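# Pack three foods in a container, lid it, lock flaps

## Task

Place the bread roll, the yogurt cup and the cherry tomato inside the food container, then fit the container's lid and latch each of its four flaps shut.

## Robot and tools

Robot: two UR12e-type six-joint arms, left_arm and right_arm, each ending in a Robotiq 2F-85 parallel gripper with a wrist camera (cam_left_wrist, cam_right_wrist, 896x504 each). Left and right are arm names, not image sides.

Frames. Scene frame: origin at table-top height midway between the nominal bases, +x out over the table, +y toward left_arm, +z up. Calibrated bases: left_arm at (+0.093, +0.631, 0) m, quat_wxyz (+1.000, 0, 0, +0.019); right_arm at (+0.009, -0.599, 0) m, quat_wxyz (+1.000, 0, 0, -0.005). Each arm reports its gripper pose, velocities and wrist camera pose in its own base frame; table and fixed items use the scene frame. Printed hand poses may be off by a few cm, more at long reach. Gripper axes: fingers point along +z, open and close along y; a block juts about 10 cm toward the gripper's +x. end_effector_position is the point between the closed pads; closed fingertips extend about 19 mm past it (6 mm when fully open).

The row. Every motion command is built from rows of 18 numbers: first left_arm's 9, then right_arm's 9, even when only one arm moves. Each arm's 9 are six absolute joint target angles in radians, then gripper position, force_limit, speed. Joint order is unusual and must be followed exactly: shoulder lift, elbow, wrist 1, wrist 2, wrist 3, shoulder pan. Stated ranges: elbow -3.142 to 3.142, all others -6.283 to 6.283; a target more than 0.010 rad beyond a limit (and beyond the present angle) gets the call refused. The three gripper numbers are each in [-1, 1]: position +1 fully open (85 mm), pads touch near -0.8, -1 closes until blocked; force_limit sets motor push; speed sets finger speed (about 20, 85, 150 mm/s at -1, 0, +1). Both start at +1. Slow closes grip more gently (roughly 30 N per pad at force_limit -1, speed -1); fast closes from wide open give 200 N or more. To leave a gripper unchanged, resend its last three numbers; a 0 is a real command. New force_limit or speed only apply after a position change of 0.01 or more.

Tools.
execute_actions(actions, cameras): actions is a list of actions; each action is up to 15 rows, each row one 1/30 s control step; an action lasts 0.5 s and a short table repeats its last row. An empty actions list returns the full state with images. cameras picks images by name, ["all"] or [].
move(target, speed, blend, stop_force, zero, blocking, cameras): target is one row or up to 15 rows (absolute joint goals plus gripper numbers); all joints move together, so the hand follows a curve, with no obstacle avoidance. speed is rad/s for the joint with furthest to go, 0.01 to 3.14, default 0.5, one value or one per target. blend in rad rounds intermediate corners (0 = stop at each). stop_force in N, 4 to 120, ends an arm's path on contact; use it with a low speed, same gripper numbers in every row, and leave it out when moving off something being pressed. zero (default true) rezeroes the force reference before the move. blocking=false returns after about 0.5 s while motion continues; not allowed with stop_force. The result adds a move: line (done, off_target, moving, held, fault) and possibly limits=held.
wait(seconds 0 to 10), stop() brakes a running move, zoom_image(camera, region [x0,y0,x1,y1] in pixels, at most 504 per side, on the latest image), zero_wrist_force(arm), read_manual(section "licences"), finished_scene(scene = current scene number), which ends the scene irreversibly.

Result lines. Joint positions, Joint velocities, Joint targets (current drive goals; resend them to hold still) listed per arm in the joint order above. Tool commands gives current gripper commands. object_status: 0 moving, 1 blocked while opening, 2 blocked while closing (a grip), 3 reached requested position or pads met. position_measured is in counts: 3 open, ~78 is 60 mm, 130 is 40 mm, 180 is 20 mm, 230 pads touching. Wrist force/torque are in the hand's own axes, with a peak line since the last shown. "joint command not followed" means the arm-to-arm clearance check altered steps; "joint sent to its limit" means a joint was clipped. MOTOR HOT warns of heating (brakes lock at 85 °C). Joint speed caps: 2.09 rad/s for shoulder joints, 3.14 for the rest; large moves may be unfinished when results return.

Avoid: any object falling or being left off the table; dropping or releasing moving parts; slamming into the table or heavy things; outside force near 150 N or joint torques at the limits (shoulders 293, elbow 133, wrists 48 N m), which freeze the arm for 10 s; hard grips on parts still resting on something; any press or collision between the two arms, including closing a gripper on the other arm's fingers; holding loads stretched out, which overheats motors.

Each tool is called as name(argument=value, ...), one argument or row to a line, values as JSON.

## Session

execute_actions(
  actions=[],
)

Scene clock: 0.00 s.
left_arm: end_effector_position=(+0.6078, +0.1903, +0.3651) position_measured=3 object_status=3 end_effector_quat_wxyz=(+0.096, +0.605, -0.600, +0.514) | right_arm: end_effector_position=(+0.5985, +0.6031, +0.1390) position_measured=3 object_status=3 end_effector_quat_wxyz=(-0.411, +0.753, +0.449, +0.252)
Joint names: [shoulder lift, elbow, wrist 1, wrist 2, wrist 3, shoulder pan]
Joint positions: left_arm=[-1.548 2.185 -2.555 -2.639 -1.364 0.421] | right_arm=[-2.124 -2.087 0.351 2.19 3.155 3.942]
Joint velocities: within noise
Joint torques (N m): no reading
Motor temperatures (°C): left_arm=[26 30 33 34 37 27] | right_arm=[34 28 37 32 34 27]
Wrist force (N): no reading
Wrist torque (N m): no reading
Wrist force, peak (N): no reading
Joint targets: left_arm=[-1.548 2.185 -2.555 -2.639 -1.364 0.421] | right_arm=[-2.124 -2.087 0.351 2.190 3.155 3.942]
Tool commands: left_gripper/position=+1.0 left_gripper/force_limit=+1.0 left_gripper/speed=+1.0 right_gripper/position=+1.0 right_gripper/force_limit=+1.0 right_gripper/speed=+1.0

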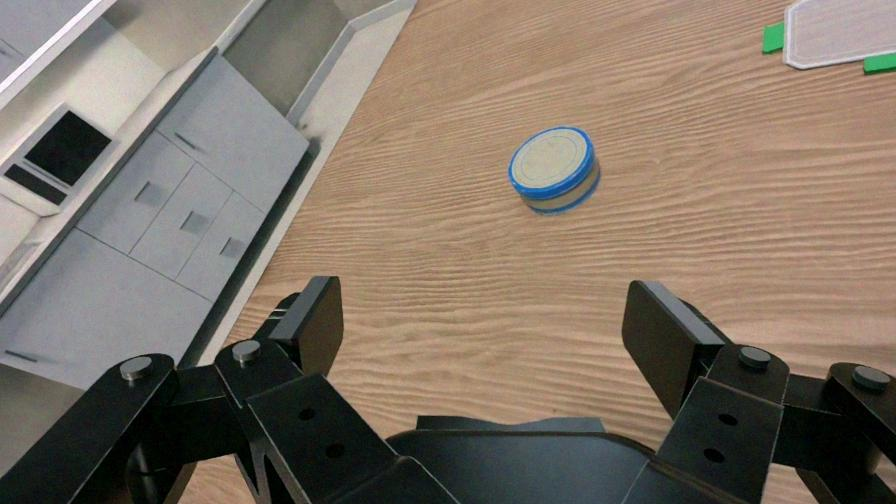

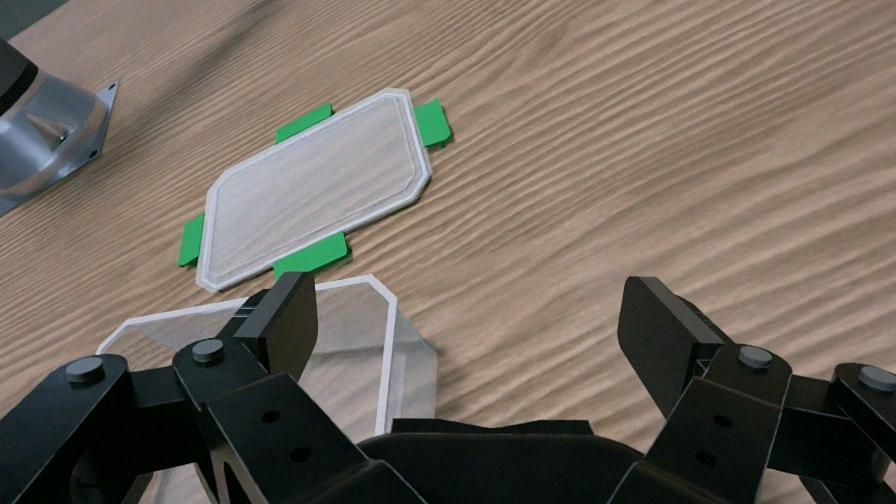

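move(
  target=[-2.02,2.0177,-1.5687,-1.571,-1.3659,-1.4039,1,-1,-1,-1.1764,-1.9869,-1.5493,1.571,1.1619,4.3135,1,-1,-1],
  speed=1.1,
  cameras=["all"],
)

Scene clock: 2.93 s.
left_arm: end_effector_position=(+0.2424, -0.3905, +0.4500) position_measured=3 object_status=3 end_effector_quat_wxyz=(+0.000, +0.019, +1.000, +0.000) | right_arm: end_effector_position=(+0.3375, +0.3524, +0.4500) position_measured=3 object_status=3 end_effector_quat_wxyz=(+0.000, -0.005, +1.000, +0.000)
Joint names: [shoulder lift, elbow, wrist 1, wrist 2, wrist 3, shoulder pan]
Joint positions: left_arm=[-2.02 2.018 -1.569 -1.571 -1.366 -1.404] | right_arm=[-1.176 -1.987 -1.549 1.571 1.162 4.313]
Joint torques (N m): left_arm=[-19.81 -55.92 -0.02 3 -2.89 -11.58] | right_arm=[34.49 59.05 1.2 -1.74 -2.95 19.42]
Wrist force (N): left_arm=[-0.2 0.2 0.2] | right_arm=[-0.2 0.1 -0.5]
Wrist torque (N m): left_arm=[-0.07 0.36 0.27] | right_arm=[0.19 0.09 -0.20]
Wrist force, peak (N): left_arm=[-2.7 0.0 -2.9] | right_arm=[1.8 -2.0 -1.5]
Joint targets: left_arm=[-2.020 2.018 -1.569 -1.571 -1.366 -1.404] | right_arm=[-1.176 -1.987 -1.549 1.571 1.162 4.313]
move: done

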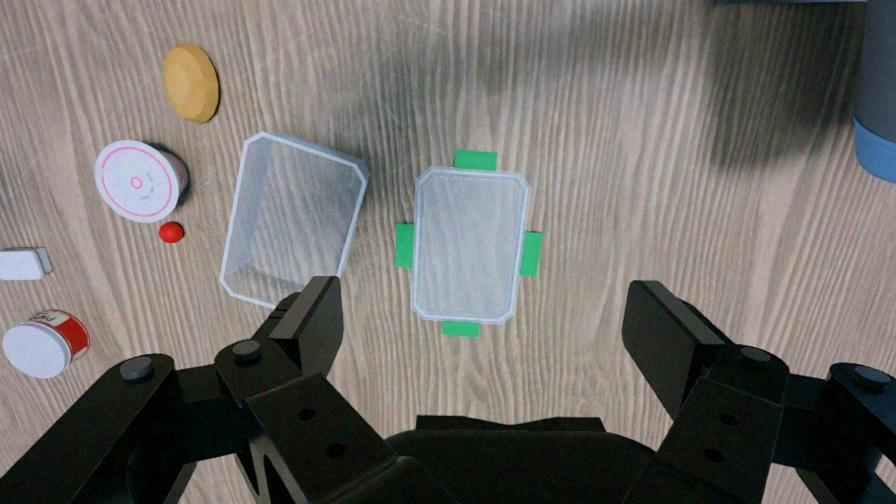

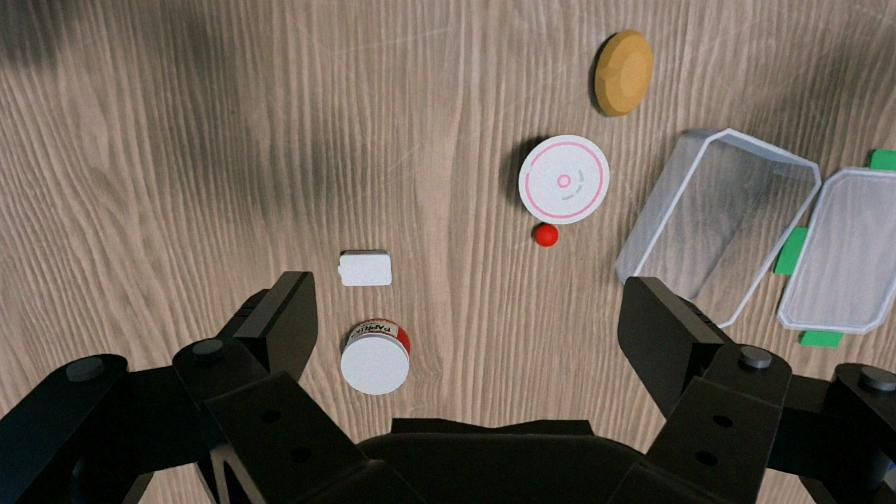

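zoom_image(
  camera="cam_left_wrist",
  region=[200, 110, 580, 350],
)

zoom_image(
  camera="cam_right_wrist",
  region=[600, 100, 896, 360],
)

Scaled by 1.326 from the camera's 896x504 image, which has a finer 1280x720 frame.

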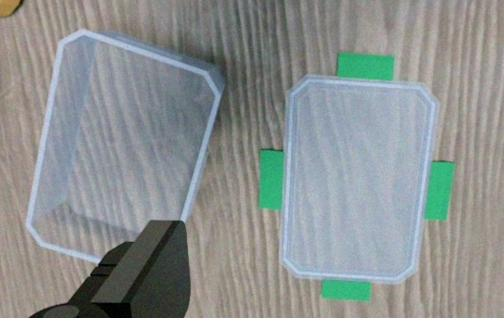

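Scaled by 1.703 from the camera's 896x504 image, which has a finer 1280x720 frame.

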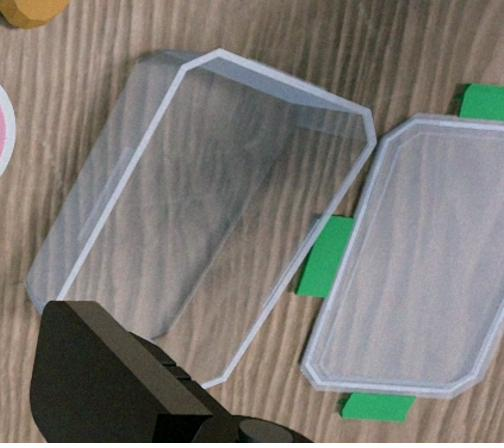

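execute_actions(
  actions=[],
)

Scene clock: 6.43 s.
left_arm: end_effector_position=(+0.2423, -0.3906, +0.4500) position_measured=3 object_status=3 end_effector_quat_wxyz=(+0.000, +0.019, +1.000, +0.000) | right_arm: end_effector_position=(+0.3374, +0.3524, +0.4500) position_measured=3 object_status=3 end_effector_quat_wxyz=(+0.000, -0.005, +1.000, +0.000)
Joint names: [shoulder lift, elbow, wrist 1, wrist 2, wrist 3, shoulder pan]
Joint positions: left_arm=[-2.02 2.018 -1.569 -1.571 -1.366 -1.404] | right_arm=[-1.176 -1.987 -1.549 1.571 1.162 4.314]
Joint velocities: within noise
Joint torques (N m): left_arm=[-16.24 -55.35 -0.06 3.31 -2.79 -13.91] | right_arm=[31.01 59.91 1.86 -1.94 -2.33 17.5]
Motor temperatures (°C): left_arm=[26 30 33 34 37 27] | right_arm=[34 28 37 32 34 27]
Wrist force (N): left_arm=[0.1 0.7 -0.1] | right_arm=[-0.5 0.2 -0.1]
Wrist torque (N m): left_arm=[0.02 0.30 0.27] | right_arm=[0.21 0.14 -0.21]
Wrist force, peak (N): left_arm=[0.1 0.6 0.5] | right_arm=[-0.7 0.8 -0.3]
Joint targets: left_arm=[-2.020 2.018 -1.569 -1.571 -1.366 -1.404] | right_arm=[-1.176 -1.987 -1.549 1.571 1.162 4.313]
Tool commands: left_gripper/position=+1.0 left_gripper/force_limit=-1.0 left_gripper/speed=-1.0 right_gripper/position=+1.0 right_gripper/force_limit=-1.0 right_gripper/speed=-1.0

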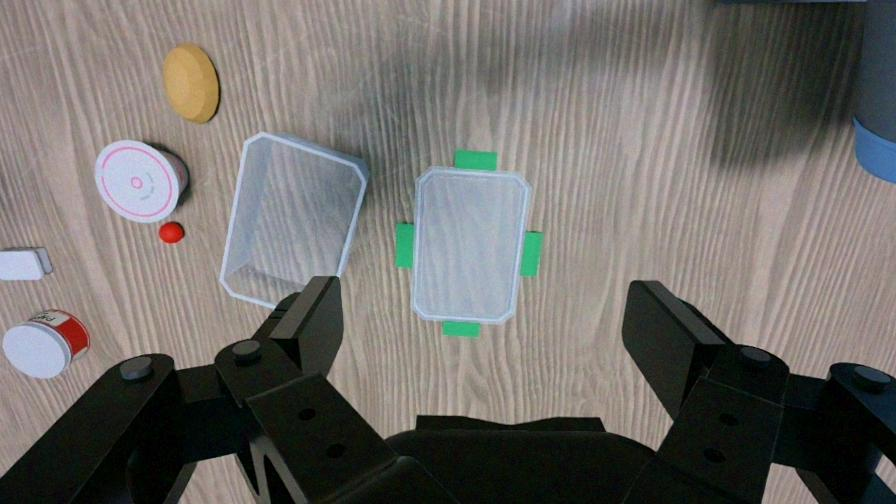

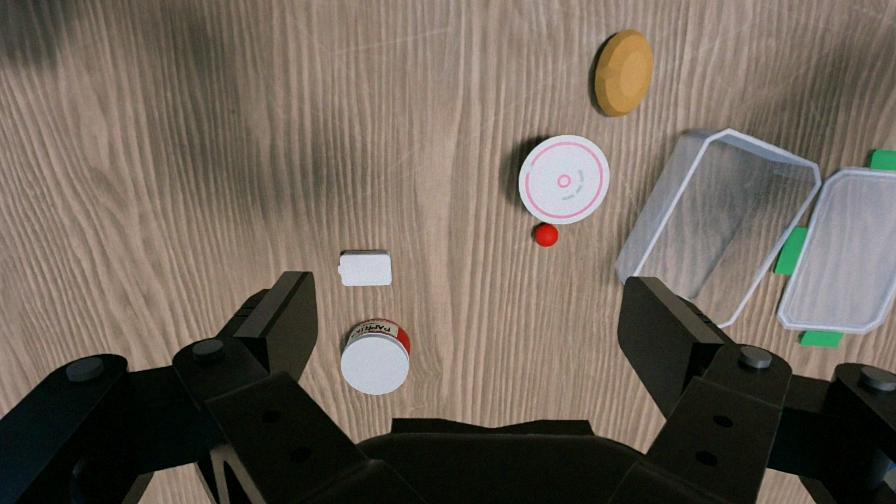

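move(
  target=[-2.02,2.0177,-1.5687,-1.571,-1.3659,-1.4039,1,-1,-1,-1.4899,-2.1191,-1.1036,1.571,1.6915,4.5685,1,-1,-1],
  speed=0.8,
  cameras=["cam_right_wrist"],
)

Scene clock: 9.57 s.
left_arm: end_effector_position=(+0.2423, -0.3906, +0.4500) position_measured=3 object_status=3 end_effector_quat_wxyz=(+0.000, +0.019, +1.000, +0.000) | right_arm: end_effector_position=(+0.2556, +0.5495, +0.2500) position_measured=3 object_status=3 end_effector_quat_wxyz=(+0.000, +0.132, +0.991, +0.000)
Joint names: [shoulder lift, elbow, wrist 1, wrist 2, wrist 3, shoulder pan]
Joint positions: left_arm=[-2.02 2.018 -1.569 -1.571 -1.366 -1.404] | right_arm=[-1.49 -2.119 -1.104 1.571 1.691 4.568]
Joint torques (N m): left_arm=[-16.01 -55 -0.1 3.36 -2.45 -13.94] | right_arm=[31.42 35.28 7.87 0.08 1.46 19.25]
Wrist force (N): left_arm=[0.0 0.4 0.4] | right_arm=[-0.2 0.1 0.8]
Wrist torque (N m): left_arm=[-0.03 0.31 0.27] | right_arm=[0.16 0.16 -0.31]
Wrist force, peak (N): left_arm=[0.2 0.6 0.5] | right_arm=[-1.2 -3.1 -2.2]
Joint targets: left_arm=[-2.020 2.018 -1.569 -1.571 -1.366 -1.404] | right_arm=[-1.490 -2.119 -1.104 1.571 1.692 4.569]
move: done
Images, in order (width x height): cam_right_wrist 896x504.

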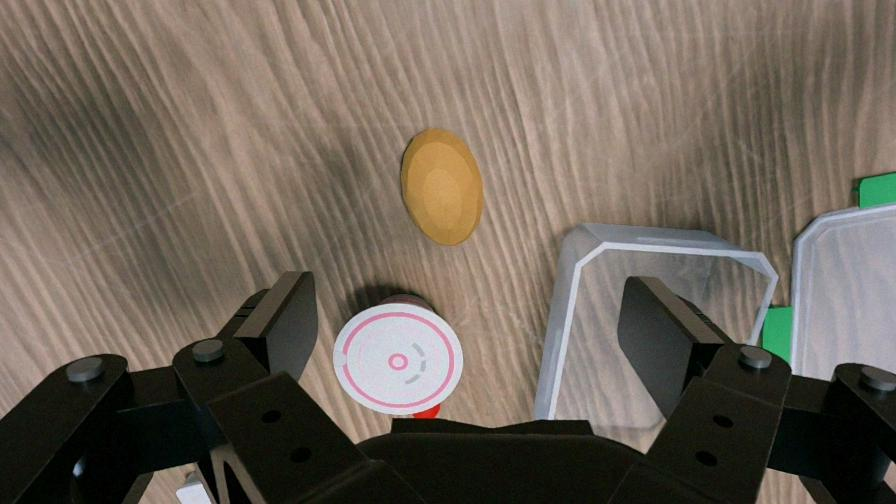

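move(
  target=[
    [-2.02,2.0177,-1.5687,-1.571,-1.3659,-1.4039,1,-1,-1,-1.6595,-2.2747,-0.7784,1.571,1.5316,4.5616,1,-1,-1],
    [-2.02,2.0177,-1.5687,-1.571,-1.3659,-1.4039,1,-1,-1,-1.7879,-2.3227,-0.602,1.571,1.5316,4.5616,1,-1,-1],
    [-2.02,2.0177,-1.5687,-1.571,-1.3659,-1.4039,1,-1,-1,-1.7879,-2.3227,-0.602,1.571,1.5316,4.5616,-1,-0.5,-0.7],
  ],
  speed=[0.6,0.3,0.3],
  cameras=["cam_right_wrist"],
)

Scene clock: 13.37 s.
left_arm: end_effector_position=(+0.2423, -0.3906, +0.4500) position_measured=3 object_status=3 end_effector_quat_wxyz=(+0.000, +0.019, +1.000, +0.000) | right_arm: end_effector_position=(+0.2585, +0.5427, +0.0239) position_measured=97 object_status=2 end_effector_quat_wxyz=(+0.000, +0.056, +0.998, +0.000)
Joint names: [shoulder lift, elbow, wrist 1, wrist 2, wrist 3, shoulder pan]
Joint positions: left_arm=[-2.02 2.018 -1.569 -1.571 -1.366 -1.404] | right_arm=[-1.788 -2.323 -0.602 1.571 1.532 4.562]
Joint torques (N m): left_arm=[-17.4 -55.3 -0.47 3.47 -3.02 -17.65] | right_arm=[39.04 21.07 4.16 0.5 -2.57 -4.8]
Wrist force (N): left_arm=[0.3 0.4 0.1] | right_arm=[-1.0 -6.1 -30.9]
Wrist torque (N m): left_arm=[-0.03 0.26 0.27] | right_arm=[0.49 -0.04 -0.06]
Wrist force, peak (N): left_arm=[0.1 0.7 0.5] | right_arm=[-1.0 -6.1 -30.9]
Joint targets: left_arm=[-2.020 2.018 -1.569 -1.571 -1.366 -1.404] | right_arm=[-1.788 -2.323 -0.602 1.571 1.532 4.562]
move: done
Images, in order (width x height): cam_right_wrist 896x504.

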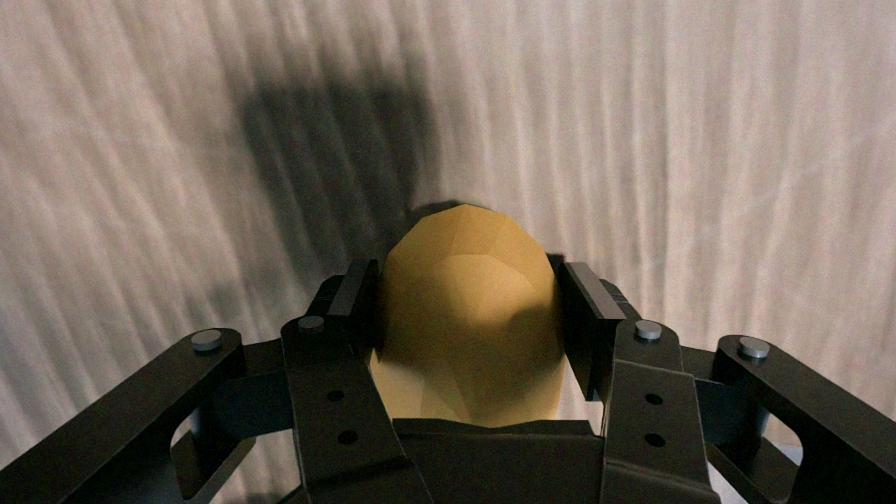

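move(
  target=[
    [-2.02,2.0177,-1.5687,-1.571,-1.3659,-1.4039,1,-1,-1,-1.5293,-2.1833,-1.0,1.571,1.5316,4.5616,-1,-0.5,-0.7],
    [-2.02,2.0177,-1.5687,-1.571,-1.3659,-1.4039,1,-1,-1,-1.8122,-1.865,-1.0354,1.571,0.0014,4.4184,-1,-0.5,-0.7],
  ],
  speed=[0.5,1.0],
  blend=[0.05,0],
  cameras=["all"],
)

Scene clock: 16.87 s.
left_arm: end_effector_position=(+0.2423, -0.3906, +0.4500) position_measured=3 object_status=3 end_effector_quat_wxyz=(+0.000, +0.019, +1.000, +0.000) | right_arm: end_effector_position=(+0.3862, +0.6748, +0.2000) position_measured=97 object_status=2 end_effector_quat_wxyz=(+0.000, -0.595, +0.803, +0.000)
Joint names: [shoulder lift, elbow, wrist 1, wrist 2, wrist 3, shoulder pan]
Joint positions: left_arm=[-2.02 2.018 -1.569 -1.571 -1.366 -1.404] | right_arm=[-1.812 -1.865 -1.035 1.571 0.002 4.418]
Joint torques (N m): left_arm=[-17.79 -55.69 -0.23 3.84 -2.85 -15.34] | right_arm=[57.73 53.6 1.86 0.35 -1.72 -13.77]
Wrist force (N): left_arm=[-0.1 0.3 0.0] | right_arm=[-0.3 0.1 0.8]
Wrist torque (N m): left_arm=[-0.05 0.34 0.27] | right_arm=[0.17 0.17 -0.27]
Wrist force, peak (N): left_arm=[-0.2 0.3 0.7] | right_arm=[-1.1 -6.8 -30.8]
Joint targets: left_arm=[-2.020 2.018 -1.569 -1.571 -1.366 -1.404] | right_arm=[-1.812 -1.865 -1.035 1.571 0.001 4.418]
move: done

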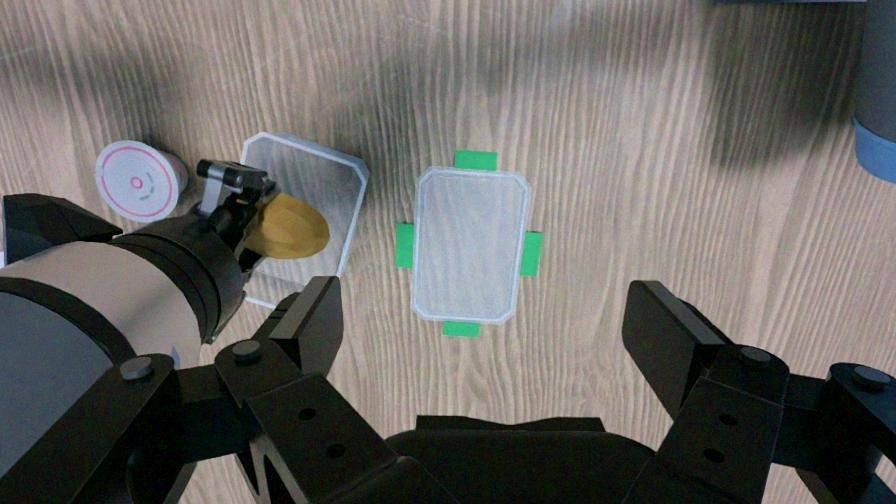

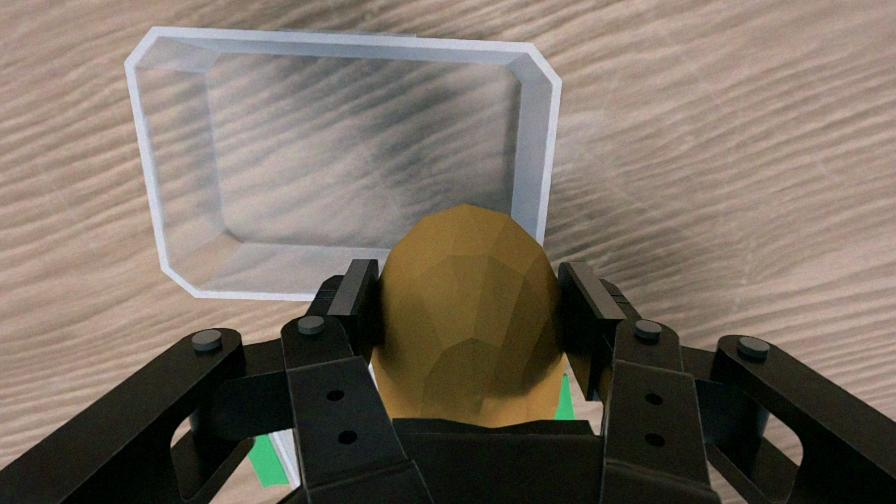

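move(
  target=[
    [-2.02,2.0177,-1.5687,-1.571,-1.3659,-1.4039,1,-1,-1,-1.8497,-1.9418,-0.9211,1.571,0.0207,4.4077,-1,-0.5,-0.7],
    [-2.02,2.0177,-1.5687,-1.571,-1.3659,-1.4039,1,-1,-1,-1.9853,-2.0069,-0.7204,1.571,0.0207,4.4077,-1,-0.5,-0.7],
  ],
  speed=[0.4,0.12],
  stop_force=8,
  cameras=["cam_right_wrist"],
)

Scene clock: 21.00 s.
left_arm: end_effector_position=(+0.2423, -0.3906, +0.4500) position_measured=3 object_status=3 end_effector_quat_wxyz=(+0.000, +0.019, +1.000, +0.000) | right_arm: end_effector_position=(+0.3894, +0.6579, +0.0392) position_measured=97 object_status=2 end_effector_quat_wxyz=(+0.000, -0.583, +0.812, +0.000)
Joint names: [shoulder lift, elbow, wrist 1, wrist 2, wrist 3, shoulder pan]
Joint positions: left_arm=[-2.02 2.018 -1.569 -1.571 -1.366 -1.404] | right_arm=[-1.971 -2 -0.741 1.571 0.021 4.408]
Joint torques (N m): left_arm=[-20.74 -55.29 -0.22 3.14 -3.23 -16.92] | right_arm=[86.6 45.38 1.56 0.36 1.95 6.39]
Wrist force (N): left_arm=[0.1 0.4 0.5] | right_arm=[-1.1 0.1 0.8]
Wrist torque (N m): left_arm=[-0.03 0.31 0.27] | right_arm=[0.26 0.25 -0.33]
Wrist force, peak (N): left_arm=[-0.1 0.5 0.6] | right_arm=[-0.4 -3.2 -17.1]
Joint targets: left_arm=[-2.020 2.018 -1.569 -1.571 -1.366 -1.404] | right_arm=[-1.971 -2.000 -0.741 1.571 0.021 4.408]
move: contact (right_arm); path passed 1 of 2 targets; right_arm: the wrist 1 is farthest, 0.021 rad from its target
Images, in order (width x height): cam_right_wrist 896x504.

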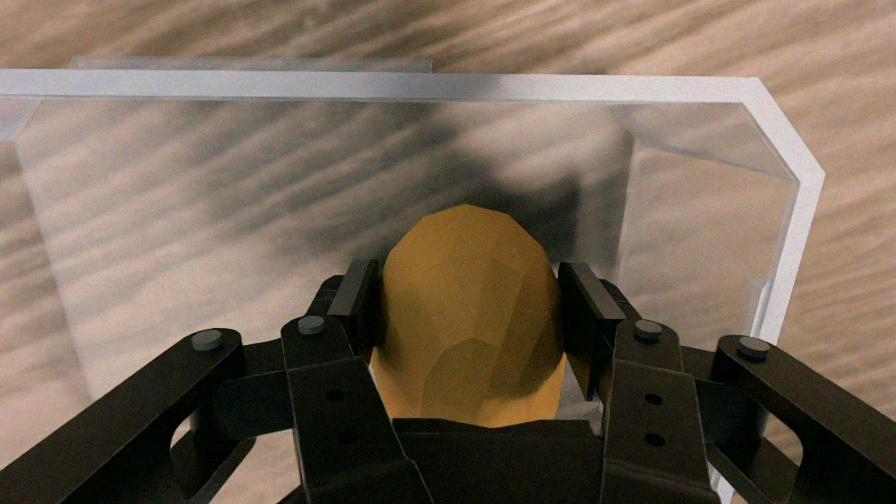

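move(
  target=[-2.02,2.0177,-1.5687,-1.571,-1.3659,-1.4039,1,-1,-1,-1.971,-2.0,-0.741,1.571,0.021,4.408,0.4,-0.5,-1],
  cameras=["cam_right_wrist"],
)

move(
  target=[-2.02,2.0177,-1.5687,-1.571,-1.3659,-1.4039,1,-1,-1,-1.8122,-1.865,-1.0354,1.571,0.0207,4.4077,0.4,-0.5,-1],
  speed=0.3,
  cameras=["cam_right_wrist"],
)

Scene clock: 22.20 s.
left_arm: end_effector_position=(+0.2423, -0.3906, +0.4500) position_measured=3 object_status=3 end_effector_quat_wxyz=(+0.000, +0.019, +1.000, +0.000) | right_arm: end_effector_position=(+0.3893, +0.6582, +0.0396) position_measured=78 object_status=0 end_effector_quat_wxyz=(+0.000, -0.583, +0.812, +0.000)
Joint names: [shoulder lift, elbow, wrist 1, wrist 2, wrist 3, shoulder pan]
Joint positions: left_arm=[-2.02 2.018 -1.569 -1.571 -1.366 -1.404] | right_arm=[-1.971 -2 -0.741 1.571 0.021 4.408]
Joint torques (N m): left_arm=[-17.98 -54.67 -0.71 3.22 -2.85 -13.87] | right_arm=[87.84 47.27 5.53 0.59 2.04 19.1]
Wrist force (N): left_arm=[0.1 0.1 0.5] | right_arm=[-0.6 0.1 0.5]
Wrist torque (N m): left_arm=[-0.07 0.31 0.27] | right_arm=[0.25 0.16 -0.32]
Wrist force, peak (N): left_arm=[0.1 0.6 -0.1] | right_arm=[-1.1 0.6 1.1]
Joint targets: left_arm=[-2.020 2.018 -1.569 -1.571 -1.366 -1.404] | right_arm=[-1.971 -2.000 -0.741 1.571 0.021 4.408]
move: done
Images, in order (width x height): cam_right_wrist 896x504.

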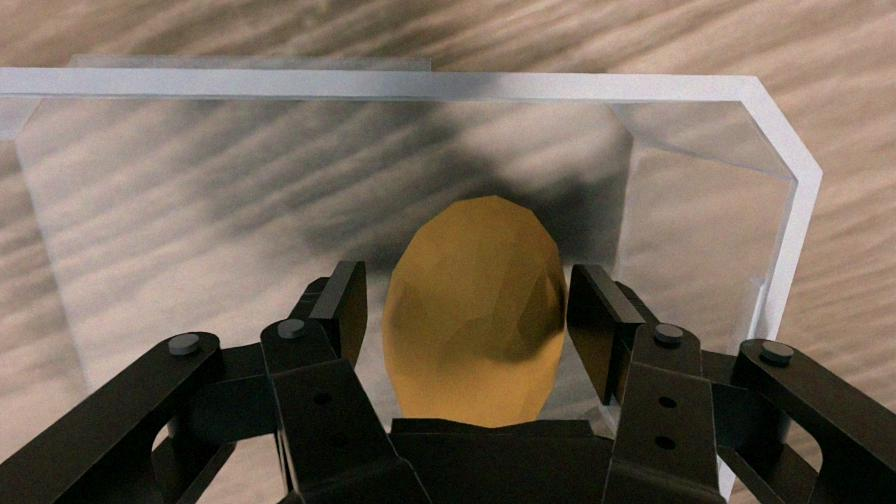

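Scene clock: 23.70 s.
left_arm: end_effector_position=(+0.2423, -0.3906, +0.4500) position_measured=3 object_status=3 end_effector_quat_wxyz=(+0.000, +0.019, +1.000, +0.000) | right_arm: end_effector_position=(+0.3934, +0.6706, +0.1999) position_measured=78 object_status=3 end_effector_quat_wxyz=(+0.000, -0.583, +0.812, +0.000)
Joint names: [shoulder lift, elbow, wrist 1, wrist 2, wrist 3, shoulder pan]
Joint positions: left_arm=[-2.02 2.018 -1.569 -1.571 -1.366 -1.404] | right_arm=[-1.812 -1.865 -1.035 1.571 0.021 4.408]
Joint torques (N m): left_arm=[-19.33 -56.04 -0.39 3.42 -2.88 -14.29] | right_arm=[77.41 54.56 1.72 0.71 -2.28 -13.37]
Wrist force (N): left_arm=[0.2 0.2 0.3] | right_arm=[-0.5 0.1 0.3]
Wrist torque (N m): left_arm=[-0.05 0.29 0.27] | right_arm=[0.17 0.17 -0.39]
Wrist force, peak (N): left_arm=[0.0 0.5 0.6] | right_arm=[-0.3 0.2 2.6]
Joint targets: left_arm=[-2.020 2.018 -1.569 -1.571 -1.366 -1.404] | right_arm=[-1.812 -1.865 -1.035 1.571 0.021 4.408]
move: done
Images, in order (width x height): cam_right_wrist 896x504.

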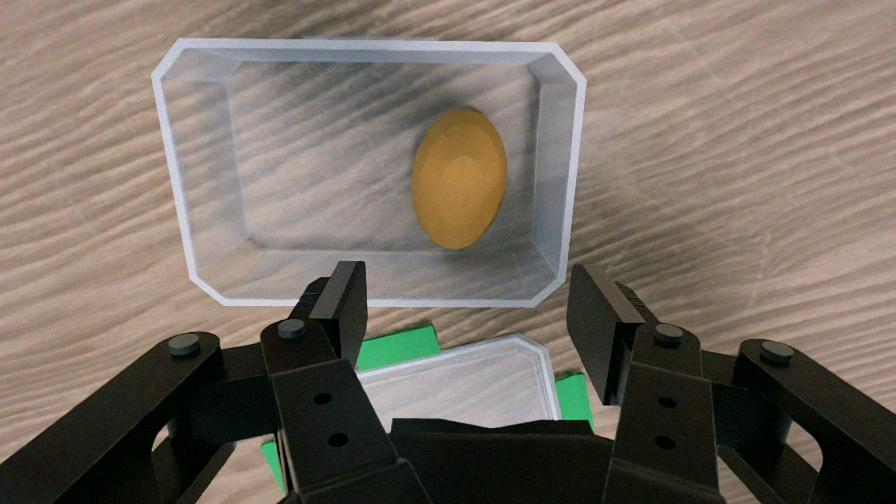

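move(
  target=[-2.02,2.0177,-1.5687,-1.571,-1.3659,-1.4039,1,-1,-1,-1.6209,-2.0914,-1.0003,1.571,1.087,4.2386,0.4,-0.5,-1],
  speed=0.9,
  cameras=["cam_right_wrist"],
)

Scene clock: 29.40 s.
left_arm: end_effector_position=(+0.2423, -0.3906, +0.4500) position_measured=3 object_status=3 end_effector_quat_wxyz=(+0.000, +0.019, +1.000, +0.000) | right_arm: end_effector_position=(+0.4430, +0.4825, +0.1999) position_measured=78 object_status=3 end_effector_quat_wxyz=(+0.000, -0.005, +1.000, +0.000)
Joint names: [shoulder lift, elbow, wrist 1, wrist 2, wrist 3, shoulder pan]
Joint positions: left_arm=[-2.02 2.018 -1.569 -1.571 -1.366 -1.404] | right_arm=[-1.621 -2.091 -1 1.571 1.087 4.239]
Joint torques (N m): left_arm=[-18.28 -55.79 -0.61 3.28 -2.88 -13.09] | right_arm=[64.86 34.7 7.78 0.81 1.88 -10.5]
Wrist force (N): left_arm=[0.3 0.2 -0.1] | right_arm=[-0.3 -0.3 0.0]
Wrist torque (N m): left_arm=[-0.05 0.28 0.27] | right_arm=[0.08 0.11 -0.34]
Wrist force, peak (N): left_arm=[-0.2 -0.4 0.5] | right_arm=[-2.1 0.7 0.2]
Joint targets: left_arm=[-2.020 2.018 -1.569 -1.571 -1.366 -1.404] | right_arm=[-1.621 -2.091 -1.000 1.571 1.087 4.239]
move: done
Images, in order (width x height): cam_right_wrist 896x504.

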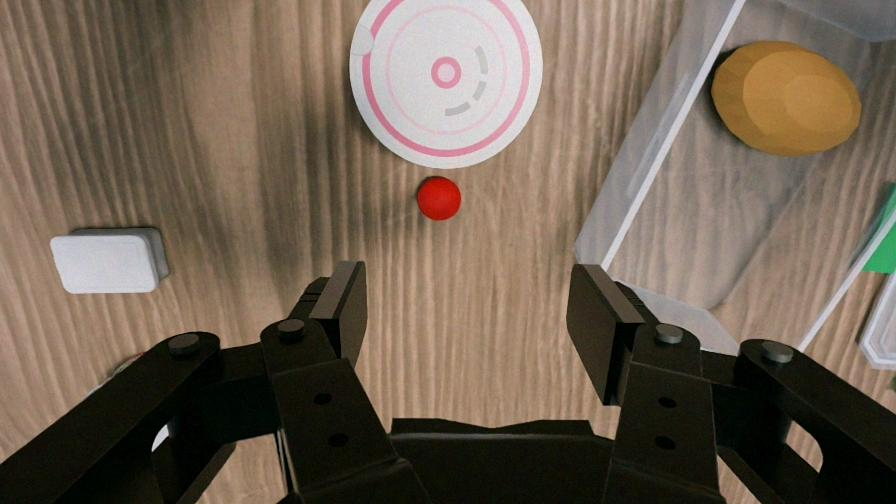

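move(
  target=[
    [-2.02,2.0177,-1.5687,-1.571,-1.3659,-1.4039,1,-1,-1,-1.7355,-2.1842,-0.7929,1.571,1.0763,4.2279,0.4,-0.5,-1],
    [-2.02,2.0177,-1.5687,-1.571,-1.3659,-1.4039,1,-1,-1,-1.8557,-2.2296,-0.6273,1.571,1.0763,4.2279,0.4,-0.5,-1],
    [-2.02,2.0177,-1.5687,-1.571,-1.3659,-1.4039,1,-1,-1,-1.8557,-2.2296,-0.6273,1.571,1.0763,4.2279,-1,-1,-1],
  ],
  speed=[0.6,0.25,0.3],
  cameras=["cam_right_wrist"],
)

Scene clock: 33.80 s.
left_arm: end_effector_position=(+0.2423, -0.3906, +0.4500) position_measured=3 object_status=3 end_effector_quat_wxyz=(+0.000, +0.019, +1.000, +0.000) | right_arm: end_effector_position=(+0.4463, +0.4741, +0.0219) position_measured=170 object_status=0 end_effector_quat_wxyz=(+0.000, -0.005, +1.000, +0.000)
Joint names: [shoulder lift, elbow, wrist 1, wrist 2, wrist 3, shoulder pan]
Joint positions: left_arm=[-2.02 2.018 -1.569 -1.571 -1.366 -1.404] | right_arm=[-1.856 -2.23 -0.627 1.571 1.076 4.228]
Joint torques (N m): left_arm=[-19.32 -54.98 -0.42 3.24 -2.75 -13.91] | right_arm=[49.77 21.56 7.17 0.62 -2.08 -7.32]
Wrist force (N): left_arm=[-0.3 0.2 0.2] | right_arm=[1.0 0.2 -3.2]
Wrist torque (N m): left_arm=[-0.05 0.38 0.28] | right_arm=[0.24 0.03 -0.26]
Wrist force, peak (N): left_arm=[0.2 0.6 0.3] | right_arm=[0.7 0.2 -3.9]
Joint targets: left_arm=[-2.020 2.018 -1.569 -1.571 -1.366 -1.404] | right_arm=[-1.856 -2.230 -0.627 1.571 1.076 4.228]
move: done
Images, in order (width x height): cam_right_wrist 896x504.

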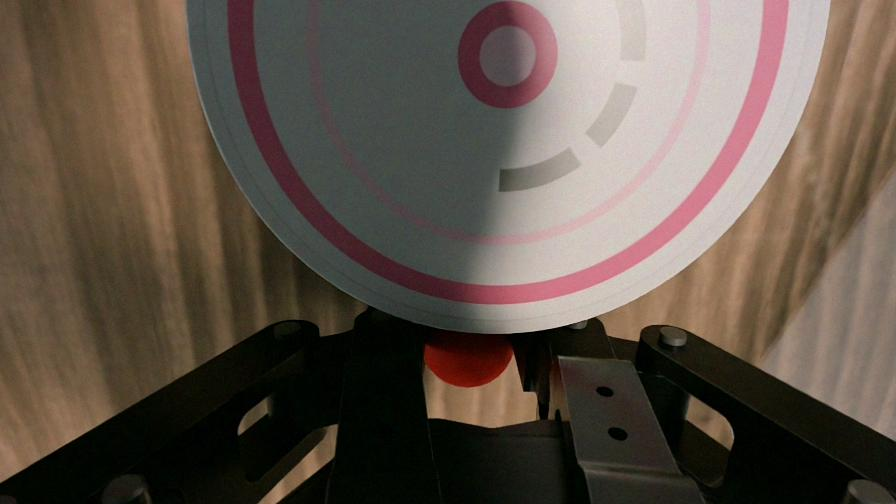

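move(
  target=[
    [-2.02,2.0177,-1.5687,-1.571,-1.3659,-1.4039,1,-1,-1,-1.7355,-2.1842,-0.7929,1.571,1.0763,4.2279,-1,-1,-1],
    [-2.02,2.0177,-1.5687,-1.571,-1.3659,-1.4039,1,-1,-1,-1.6701,-2.1451,-0.8974,1.571,1.0763,4.2279,-1,-1,-1],
    [-2.02,2.0177,-1.5687,-1.571,-1.3659,-1.4039,1,-1,-1,-1.9199,-1.8213,-0.9714,1.571,-0.0476,4.3394,-1,-1,-1],
  ],
  speed=[0.25,0.6,0.9],
  blend=[0.02,0.04,0],
  cameras=["cam_right_wrist"],
)

Scene clock: 37.10 s.
left_arm: end_effector_position=(+0.2423, -0.3906, +0.4500) position_measured=3 object_status=3 end_effector_quat_wxyz=(+0.000, +0.019, +1.000, +0.000) | right_arm: end_effector_position=(+0.4541, +0.6827, +0.1500) position_measured=170 object_status=2 end_effector_quat_wxyz=(+0.000, -0.583, +0.812, +0.000)
Joint names: [shoulder lift, elbow, wrist 1, wrist 2, wrist 3, shoulder pan]
Joint positions: left_arm=[-2.02 2.018 -1.569 -1.571 -1.366 -1.404] | right_arm=[-1.92 -1.821 -0.971 1.571 -0.047 4.339]
Joint torques (N m): left_arm=[-18.88 -55.05 -0.61 3.17 -2.78 -15.81] | right_arm=[64.26 54.11 1.64 0.62 -2.18 18.62]
Wrist force (N): left_arm=[0.2 0.0 0.3] | right_arm=[-0.9 -0.6 0.1]
Wrist torque (N m): left_arm=[-0.08 0.28 0.27] | right_arm=[0.11 0.20 -0.22]
Wrist force, peak (N): left_arm=[-0.3 0.5 0.4] | right_arm=[0.7 -0.2 -4.1]
Joint targets: left_arm=[-2.020 2.018 -1.569 -1.571 -1.366 -1.404] | right_arm=[-1.920 -1.821 -0.971 1.571 -0.048 4.339]
move: done
Images, in order (width x height): cam_right_wrist 896x504.

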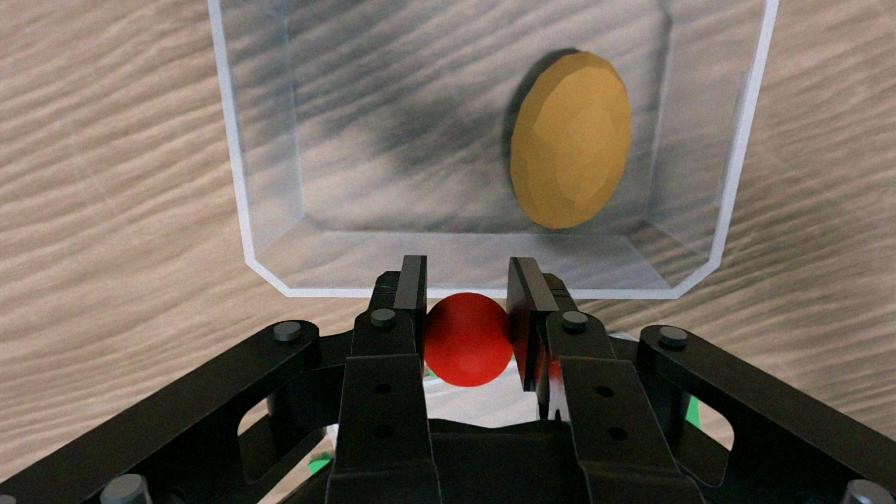

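move(
  target=[-2.02,2.0177,-1.5687,-1.571,-1.3659,-1.4039,1,-1,-1,-2.0463,-1.8891,-0.7772,1.571,-0.0476,4.3394,-1,-1,-1],
  speed=0.12,
  stop_force=6,
  cameras=["cam_right_wrist"],
)

Scene clock: 39.87 s.
left_arm: end_effector_position=(+0.2423, -0.3906, +0.4500) position_measured=3 object_status=3 end_effector_quat_wxyz=(+0.000, +0.019, +1.000, +0.000) | right_arm: end_effector_position=(+0.4540, +0.6825, +0.0339) position_measured=170 object_status=2 end_effector_quat_wxyz=(+0.000, -0.583, +0.812, +0.000)
Joint names: [shoulder lift, elbow, wrist 1, wrist 2, wrist 3, shoulder pan]
Joint positions: left_arm=[-2.02 2.018 -1.569 -1.571 -1.366 -1.404] | right_arm=[-2.046 -1.889 -0.777 1.571 -0.048 4.339]
Joint torques (N m): left_arm=[-19.88 -55.38 -0.63 3.26 -2.98 -15.1] | right_arm=[72.32 29.12 8.17 0.83 -2.15 19.29]
Wrist force (N): left_arm=[0.0 0.4 0.5] | right_arm=[-1.1 -0.6 0.5]
Wrist torque (N m): left_arm=[-0.02 0.33 0.27] | right_arm=[0.09 0.24 -0.21]
Wrist force, peak (N): left_arm=[0.5 0.5 0.5] | right_arm=[-1.7 -0.4 0.1]
Joint targets: left_arm=[-2.020 2.018 -1.569 -1.571 -1.366 -1.404] | right_arm=[-2.046 -1.889 -0.777 1.571 -0.048 4.339]
move: done
Images, in order (width x height): cam_right_wrist 896x504.

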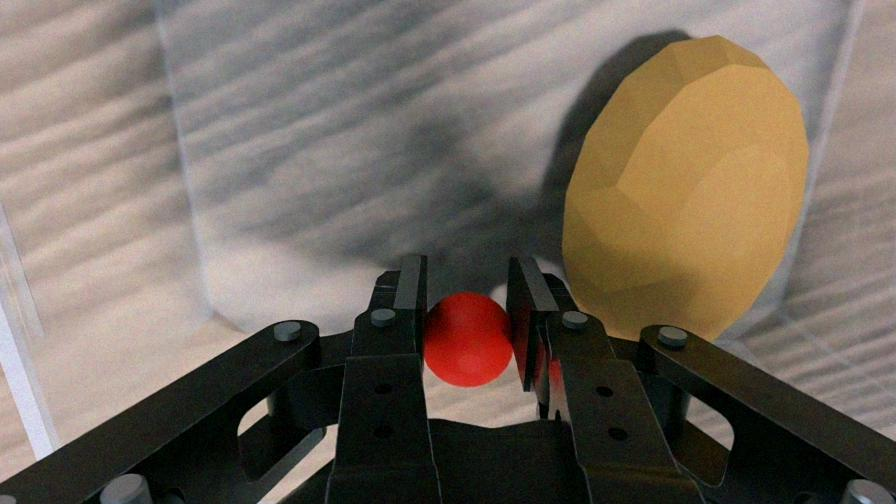

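move(
  target=[
    [-2.02,2.0177,-1.5687,-1.571,-1.3659,-1.4039,1,-1,-1,-2.0463,-1.8891,-0.7772,1.571,-0.0476,4.3394,-0.15,-1,-1],
    [-2.02,2.0177,-1.5687,-1.571,-1.3659,-1.4039,1,-1,-1,-1.9199,-1.8213,-0.9714,1.571,-0.0476,4.3394,-0.15,-1,-1],
  ],
  speed=[0.3,0.3],
  cameras=["cam_right_wrist"],
)

move(
  target=[
    [-2.02,2.0177,-1.5687,-1.571,-1.3659,-1.4039,1,-1,-1,-1.8,-1.82,-0.97,1.571,-0.0476,4.3394,1,-1,-1],
    [-2.02,2.0177,-1.5687,-1.571,-1.3659,-1.4039,1,-1,-1,-1.25,-2.2,-2.5,0.5,1.0,4.6,1,-1,-1],
    [-2.02,2.0177,-1.5687,-1.571,-1.3659,-1.4039,1,-1,-1,-1.9328,-2.277,-4.143,-0.3989,2.105,5.0634,1,-1,-1],
  ],
  speed=[0.5,1.2,1.0],
  blend=[0.05,0.15,0],
  cameras=["cam_right_wrist"],
)

Scene clock: 44.03 s.
left_arm: end_effector_position=(+0.2423, -0.3906, +0.4500) position_measured=3 object_status=3 end_effector_quat_wxyz=(+0.000, +0.019, +1.000, +0.000) | right_arm: end_effector_position=(+0.4541, +0.6827, +0.1498) position_measured=148 object_status=3 end_effector_quat_wxyz=(+0.000, -0.583, +0.812, +0.000)
Joint names: [shoulder lift, elbow, wrist 1, wrist 2, wrist 3, shoulder pan]
Joint positions: left_arm=[-2.02 2.018 -1.569 -1.571 -1.366 -1.404] | right_arm=[-1.92 -1.821 -0.971 1.571 -0.048 4.339]
Joint torques (N m): left_arm=[-17.63 -54.96 -0.82 3.27 -2.78 -12.94] | right_arm=[88.65 52.48 1.59 0.17 -2.25 15.92]
Wrist force (N): left_arm=[0.3 0.1 0.2] | right_arm=[-1.4 -0.4 0.7]
Wrist torque (N m): left_arm=[-0.08 0.26 0.27] | right_arm=[0.14 0.27 -0.22]
Wrist force, peak (N): left_arm=[0.3 0.6 0.5] | right_arm=[-1.3 -0.5 -2.1]
Joint targets: left_arm=[-2.020 2.018 -1.569 -1.571 -1.366 -1.404] | right_arm=[-1.920 -1.821 -0.971 1.571 -0.048 4.339]
move: done
Images, in order (width x height): cam_right_wrist 896x504.

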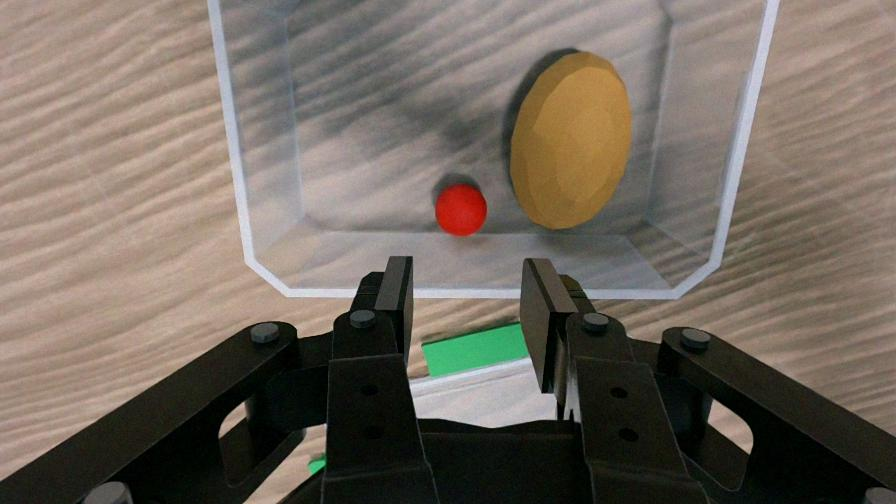

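Scene clock: 47.93 s.
left_arm: end_effector_position=(+0.2423, -0.3906, +0.4500) position_measured=3 object_status=3 end_effector_quat_wxyz=(+0.000, +0.019, +1.000, +0.000) | right_arm: end_effector_position=(+0.2943, +0.4638, +0.2133) position_measured=3 object_status=3 end_effector_quat_wxyz=(-0.044, +0.817, +0.062, +0.572)
Joint names: [shoulder lift, elbow, wrist 1, wrist 2, wrist 3, shoulder pan]
Joint positions: left_arm=[-2.02 2.018 -1.569 -1.571 -1.366 -1.404] | right_arm=[-1.933 -2.277 -4.143 -0.399 2.105 5.063]
Joint torques (N m): left_arm=[-18.38 -54.62 -0.14 3.18 -2.57 -14.57] | right_arm=[41.32 8.06 -7.29 0.09 2.03 18.22]
Wrist force (N): left_arm=[-0.2 0.5 0.1] | right_arm=[-0.4 1.2 0.9]
Wrist torque (N m): left_arm=[-0.01 0.35 0.27] | right_arm=[0.36 -0.08 0.04]
Wrist force, peak (N): left_arm=[0.2 0.6 0.6] | right_arm=[-1.7 -0.5 3.8]
Joint targets: left_arm=[-2.020 2.018 -1.569 -1.571 -1.366 -1.404] | right_arm=[-1.933 -2.277 -4.143 -0.399 2.105 5.063]
move: done
Images, in order (width x height): cam_right_wrist 896x504.

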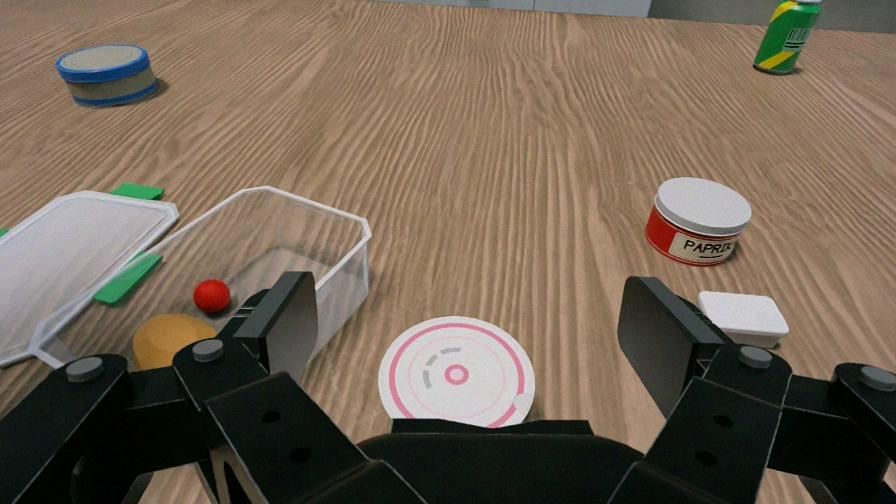

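move(
  target=[-2.02,2.0177,-1.5687,-1.571,-1.3659,-1.4039,1,-1,-1,-2.2363,-2.2671,-3.8421,-0.3983,2.097,5.0446,1,-1,-1],
  speed=0.3,
  stop_force=15,
  cameras=["cam_right_wrist"],
)

Scene clock: 50.63 s.
left_arm: end_effector_position=(+0.2423, -0.3906, +0.4500) position_measured=3 object_status=3 end_effector_quat_wxyz=(+0.000, +0.019, +1.000, +0.000) | right_arm: end_effector_position=(+0.3014, +0.4629, +0.0630) position_measured=3 object_status=3 end_effector_quat_wxyz=(-0.039, +0.817, +0.056, +0.572)
Joint names: [shoulder lift, elbow, wrist 1, wrist 2, wrist 3, shoulder pan]
Joint positions: left_arm=[-2.02 2.018 -1.569 -1.571 -1.366 -1.404] | right_arm=[-2.236 -2.267 -3.842 -0.398 2.097 5.045]
Joint torques (N m): left_arm=[-19.16 -55.48 -0.66 3.33 -2.51 -15.18] | right_arm=[52.26 15.33 -1.95 4.15 -2.39 -13.4]
Wrist force (N): left_arm=[0.3 0.6 0.3] | right_arm=[-0.5 0.2 1.5]
Wrist torque (N m): left_arm=[0.01 0.28 0.27] | right_arm=[0.10 -0.05 0.15]
Wrist force, peak (N): left_arm=[0.1 0.6 0.5] | right_arm=[-1.8 0.6 1.6]
Joint targets: left_arm=[-2.020 2.018 -1.569 -1.571 -1.366 -1.404] | right_arm=[-2.236 -2.267 -3.842 -0.398 2.097 5.045]
move: done
Images, in order (width x height): cam_right_wrist 896x504.

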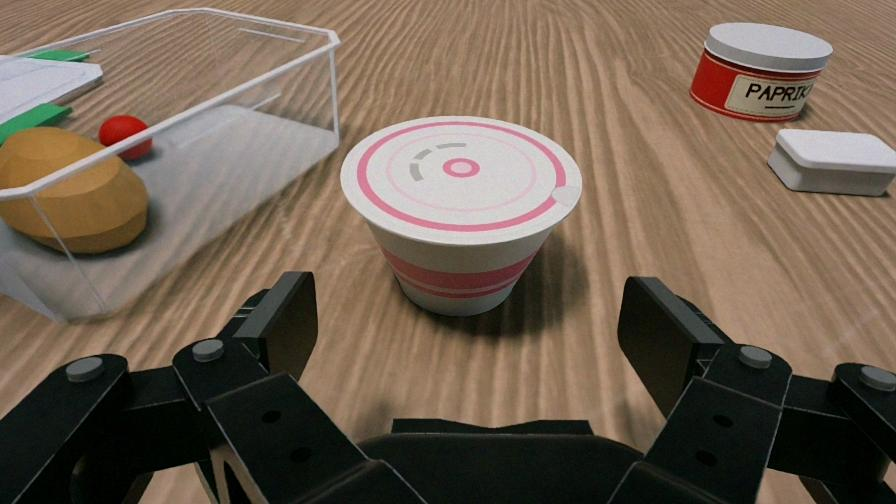

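move(
  target=[
    [-2.02,2.0177,-1.5687,-1.571,-1.3659,-1.4039,1,-1,-1,-2.2236,-2.2298,-3.6604,-0.3616,1.848,4.9454,1,-1,-1],
    [-2.02,2.0177,-1.5687,-1.571,-1.3659,-1.4039,1,-1,-1,-2.2064,-2.1867,-3.4609,-0.349,1.571,4.8358,1,-1,-1],
  ],
  speed=0.2,
  blend=[0.03,0],
  stop_force=10,
  cameras=["cam_right_wrist"],
)

Scene clock: 54.47 s.
left_arm: end_effector_position=(+0.2423, -0.3906, +0.4500) position_measured=3 object_status=3 end_effector_quat_wxyz=(+0.000, +0.019, +1.000, +0.000) | right_arm: end_effector_position=(+0.3855, +0.4744, +0.0340) position_measured=3 object_status=3 end_effector_quat_wxyz=(-0.035, +0.818, +0.050, +0.573)
Joint names: [shoulder lift, elbow, wrist 1, wrist 2, wrist 3, shoulder pan]
Joint positions: left_arm=[-2.02 2.018 -1.569 -1.571 -1.366 -1.404] | right_arm=[-2.206 -2.187 -3.461 -0.349 1.571 4.836]
Joint torques (N m): left_arm=[-20.1 -53.59 -0.72 3.29 -2.8 -12.75] | right_arm=[75.34 19.94 -1.95 4.17 -2.2 -12.75]
Wrist force (N): left_arm=[0.3 0.1 0.2] | right_arm=[-0.1 0.0 1.3]
Wrist torque (N m): left_arm=[-0.07 0.28 0.27] | right_arm=[0.03 -0.12 0.09]
Wrist force, peak (N): left_arm=[0.4 0.6 -0.1] | right_arm=[-1.2 0.2 1.8]
Joint targets: left_arm=[-2.020 2.018 -1.569 -1.571 -1.366 -1.404] | right_arm=[-2.206 -2.187 -3.461 -0.349 1.571 4.836]
move: done
Images, in order (width x height): cam_right_wrist 896x504.

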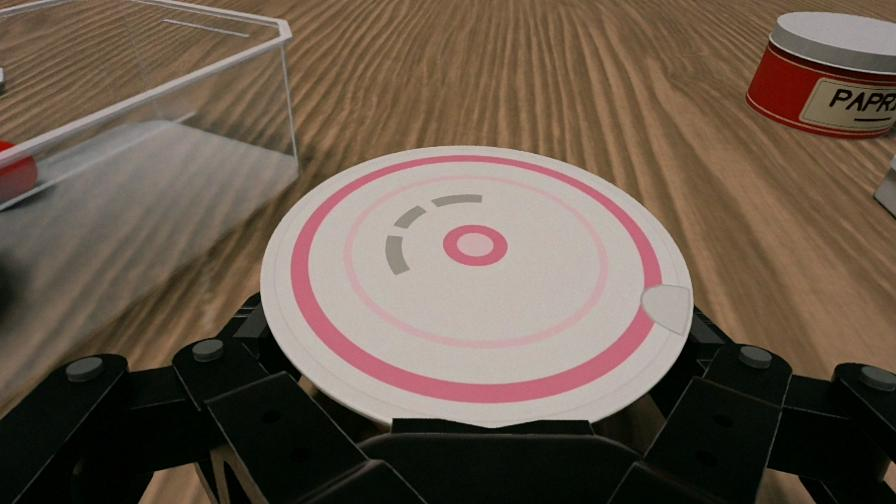

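move(
  target=[
    [-2.02,2.0177,-1.5687,-1.571,-1.3659,-1.4039,1,-1,-1,-2.2064,-2.1867,-3.4609,-0.349,1.571,4.8358,-1,-1,-1],
  ],
  cameras=[],
)

move(
  target=[
    [-2.02,2.0177,-1.5687,-1.571,-1.3659,-1.4039,1,-1,-1,-1.9218,-2.1698,-3.7624,-0.349,1.571,4.8358,-1,-1,-1],
  ],
  speed=0.2,
  cameras=["cam_right_wrist"],
)

Scene clock: 55.33 s.
left_arm: end_effector_position=(+0.2423, -0.3906, +0.4500) position_measured=3 object_status=3 end_effector_quat_wxyz=(+0.000, +0.019, +1.000, +0.000) | right_arm: end_effector_position=(+0.3855, +0.4744, +0.0340) position_measured=15 object_status=0 end_effector_quat_wxyz=(-0.035, +0.818, +0.050, +0.573)
Joint names: [shoulder lift, elbow, wrist 1, wrist 2, wrist 3, shoulder pan]
Joint positions: left_arm=[-2.02 2.018 -1.569 -1.571 -1.366 -1.404] | right_arm=[-2.206 -2.187 -3.461 -0.349 1.571 4.836]
Joint torques (N m): left_arm=[-18.54 -55.02 -0.29 3.17 -2.69 -13.48] | right_arm=[76.16 17.8 -2.23 2.35 -2.45 -14.38]
Wrist force (N): left_arm=[-0.1 0.3 0.0] | right_arm=[4.8 0.9 -2.8]
Wrist torque (N m): left_arm=[-0.04 0.34 0.27] | right_arm=[0.17 0.00 0.09]
Wrist force, peak (N): left_arm=[0.0 0.6 0.4] | right_arm=[4.8 0.9 -2.8]
Joint targets: left_arm=[-2.020 2.018 -1.569 -1.571 -1.366 -1.404] | right_arm=[-2.206 -2.187 -3.461 -0.349 1.571 4.836]
move: done
No camera images: "cameras" was empty.

Scene clock: 57.30 s.
left_arm: end_effector_position=(+0.2423, -0.3906, +0.4500) position_measured=3 object_status=3 end_effector_quat_wxyz=(+0.000, +0.019, +1.000, +0.000) | right_arm: end_effector_position=(+0.3855, +0.4743, +0.1939) position_measured=15 object_status=2 end_effector_quat_wxyz=(-0.035, +0.818, +0.050, +0.573)
Joint names: [shoulder lift, elbow, wrist 1, wrist 2, wrist 3, shoulder pan]
Joint positions: left_arm=[-2.02 2.018 -1.569 -1.571 -1.366 -1.404] | right_arm=[-1.922 -2.17 -3.762 -0.349 1.571 4.836]
Joint torques (N m): left_arm=[-14.95 -54.35 -0.62 3.13 -2.83 -12.56] | right_arm=[69.13 32.08 -7.87 0.77 -2.07 -12.54]
Wrist force (N): left_arm=[0.0 0.2 0.4] | right_arm=[-1.5 -0.1 1.7]
Wrist torque (N m): left_arm=[-0.06 0.31 0.27] | right_arm=[0.06 -0.15 0.10]
Wrist force, peak (N): left_arm=[0.1 0.2 0.6] | right_arm=[4.5 0.5 -2.1]
Joint targets: left_arm=[-2.020 2.018 -1.569 -1.571 -1.366 -1.404] | right_arm=[-1.922 -2.170 -3.762 -0.349 1.571 4.836]
move: done
Images, in order (width x height): cam_right_wrist 896x504.

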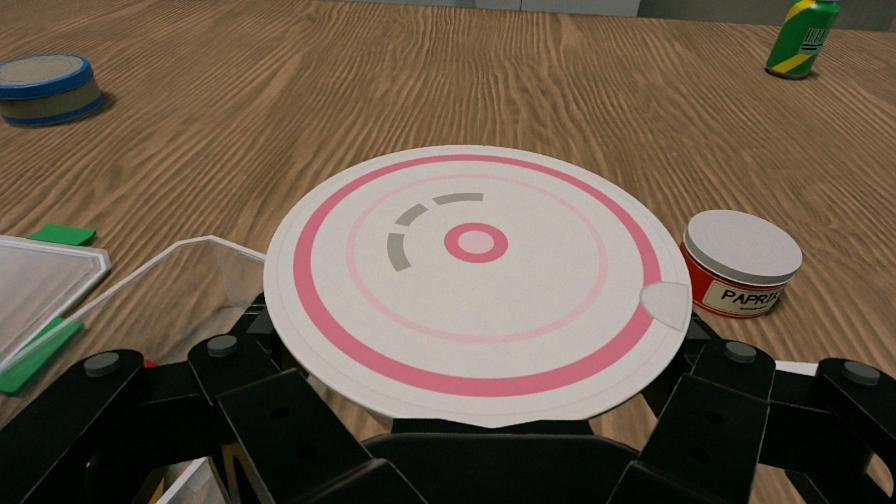

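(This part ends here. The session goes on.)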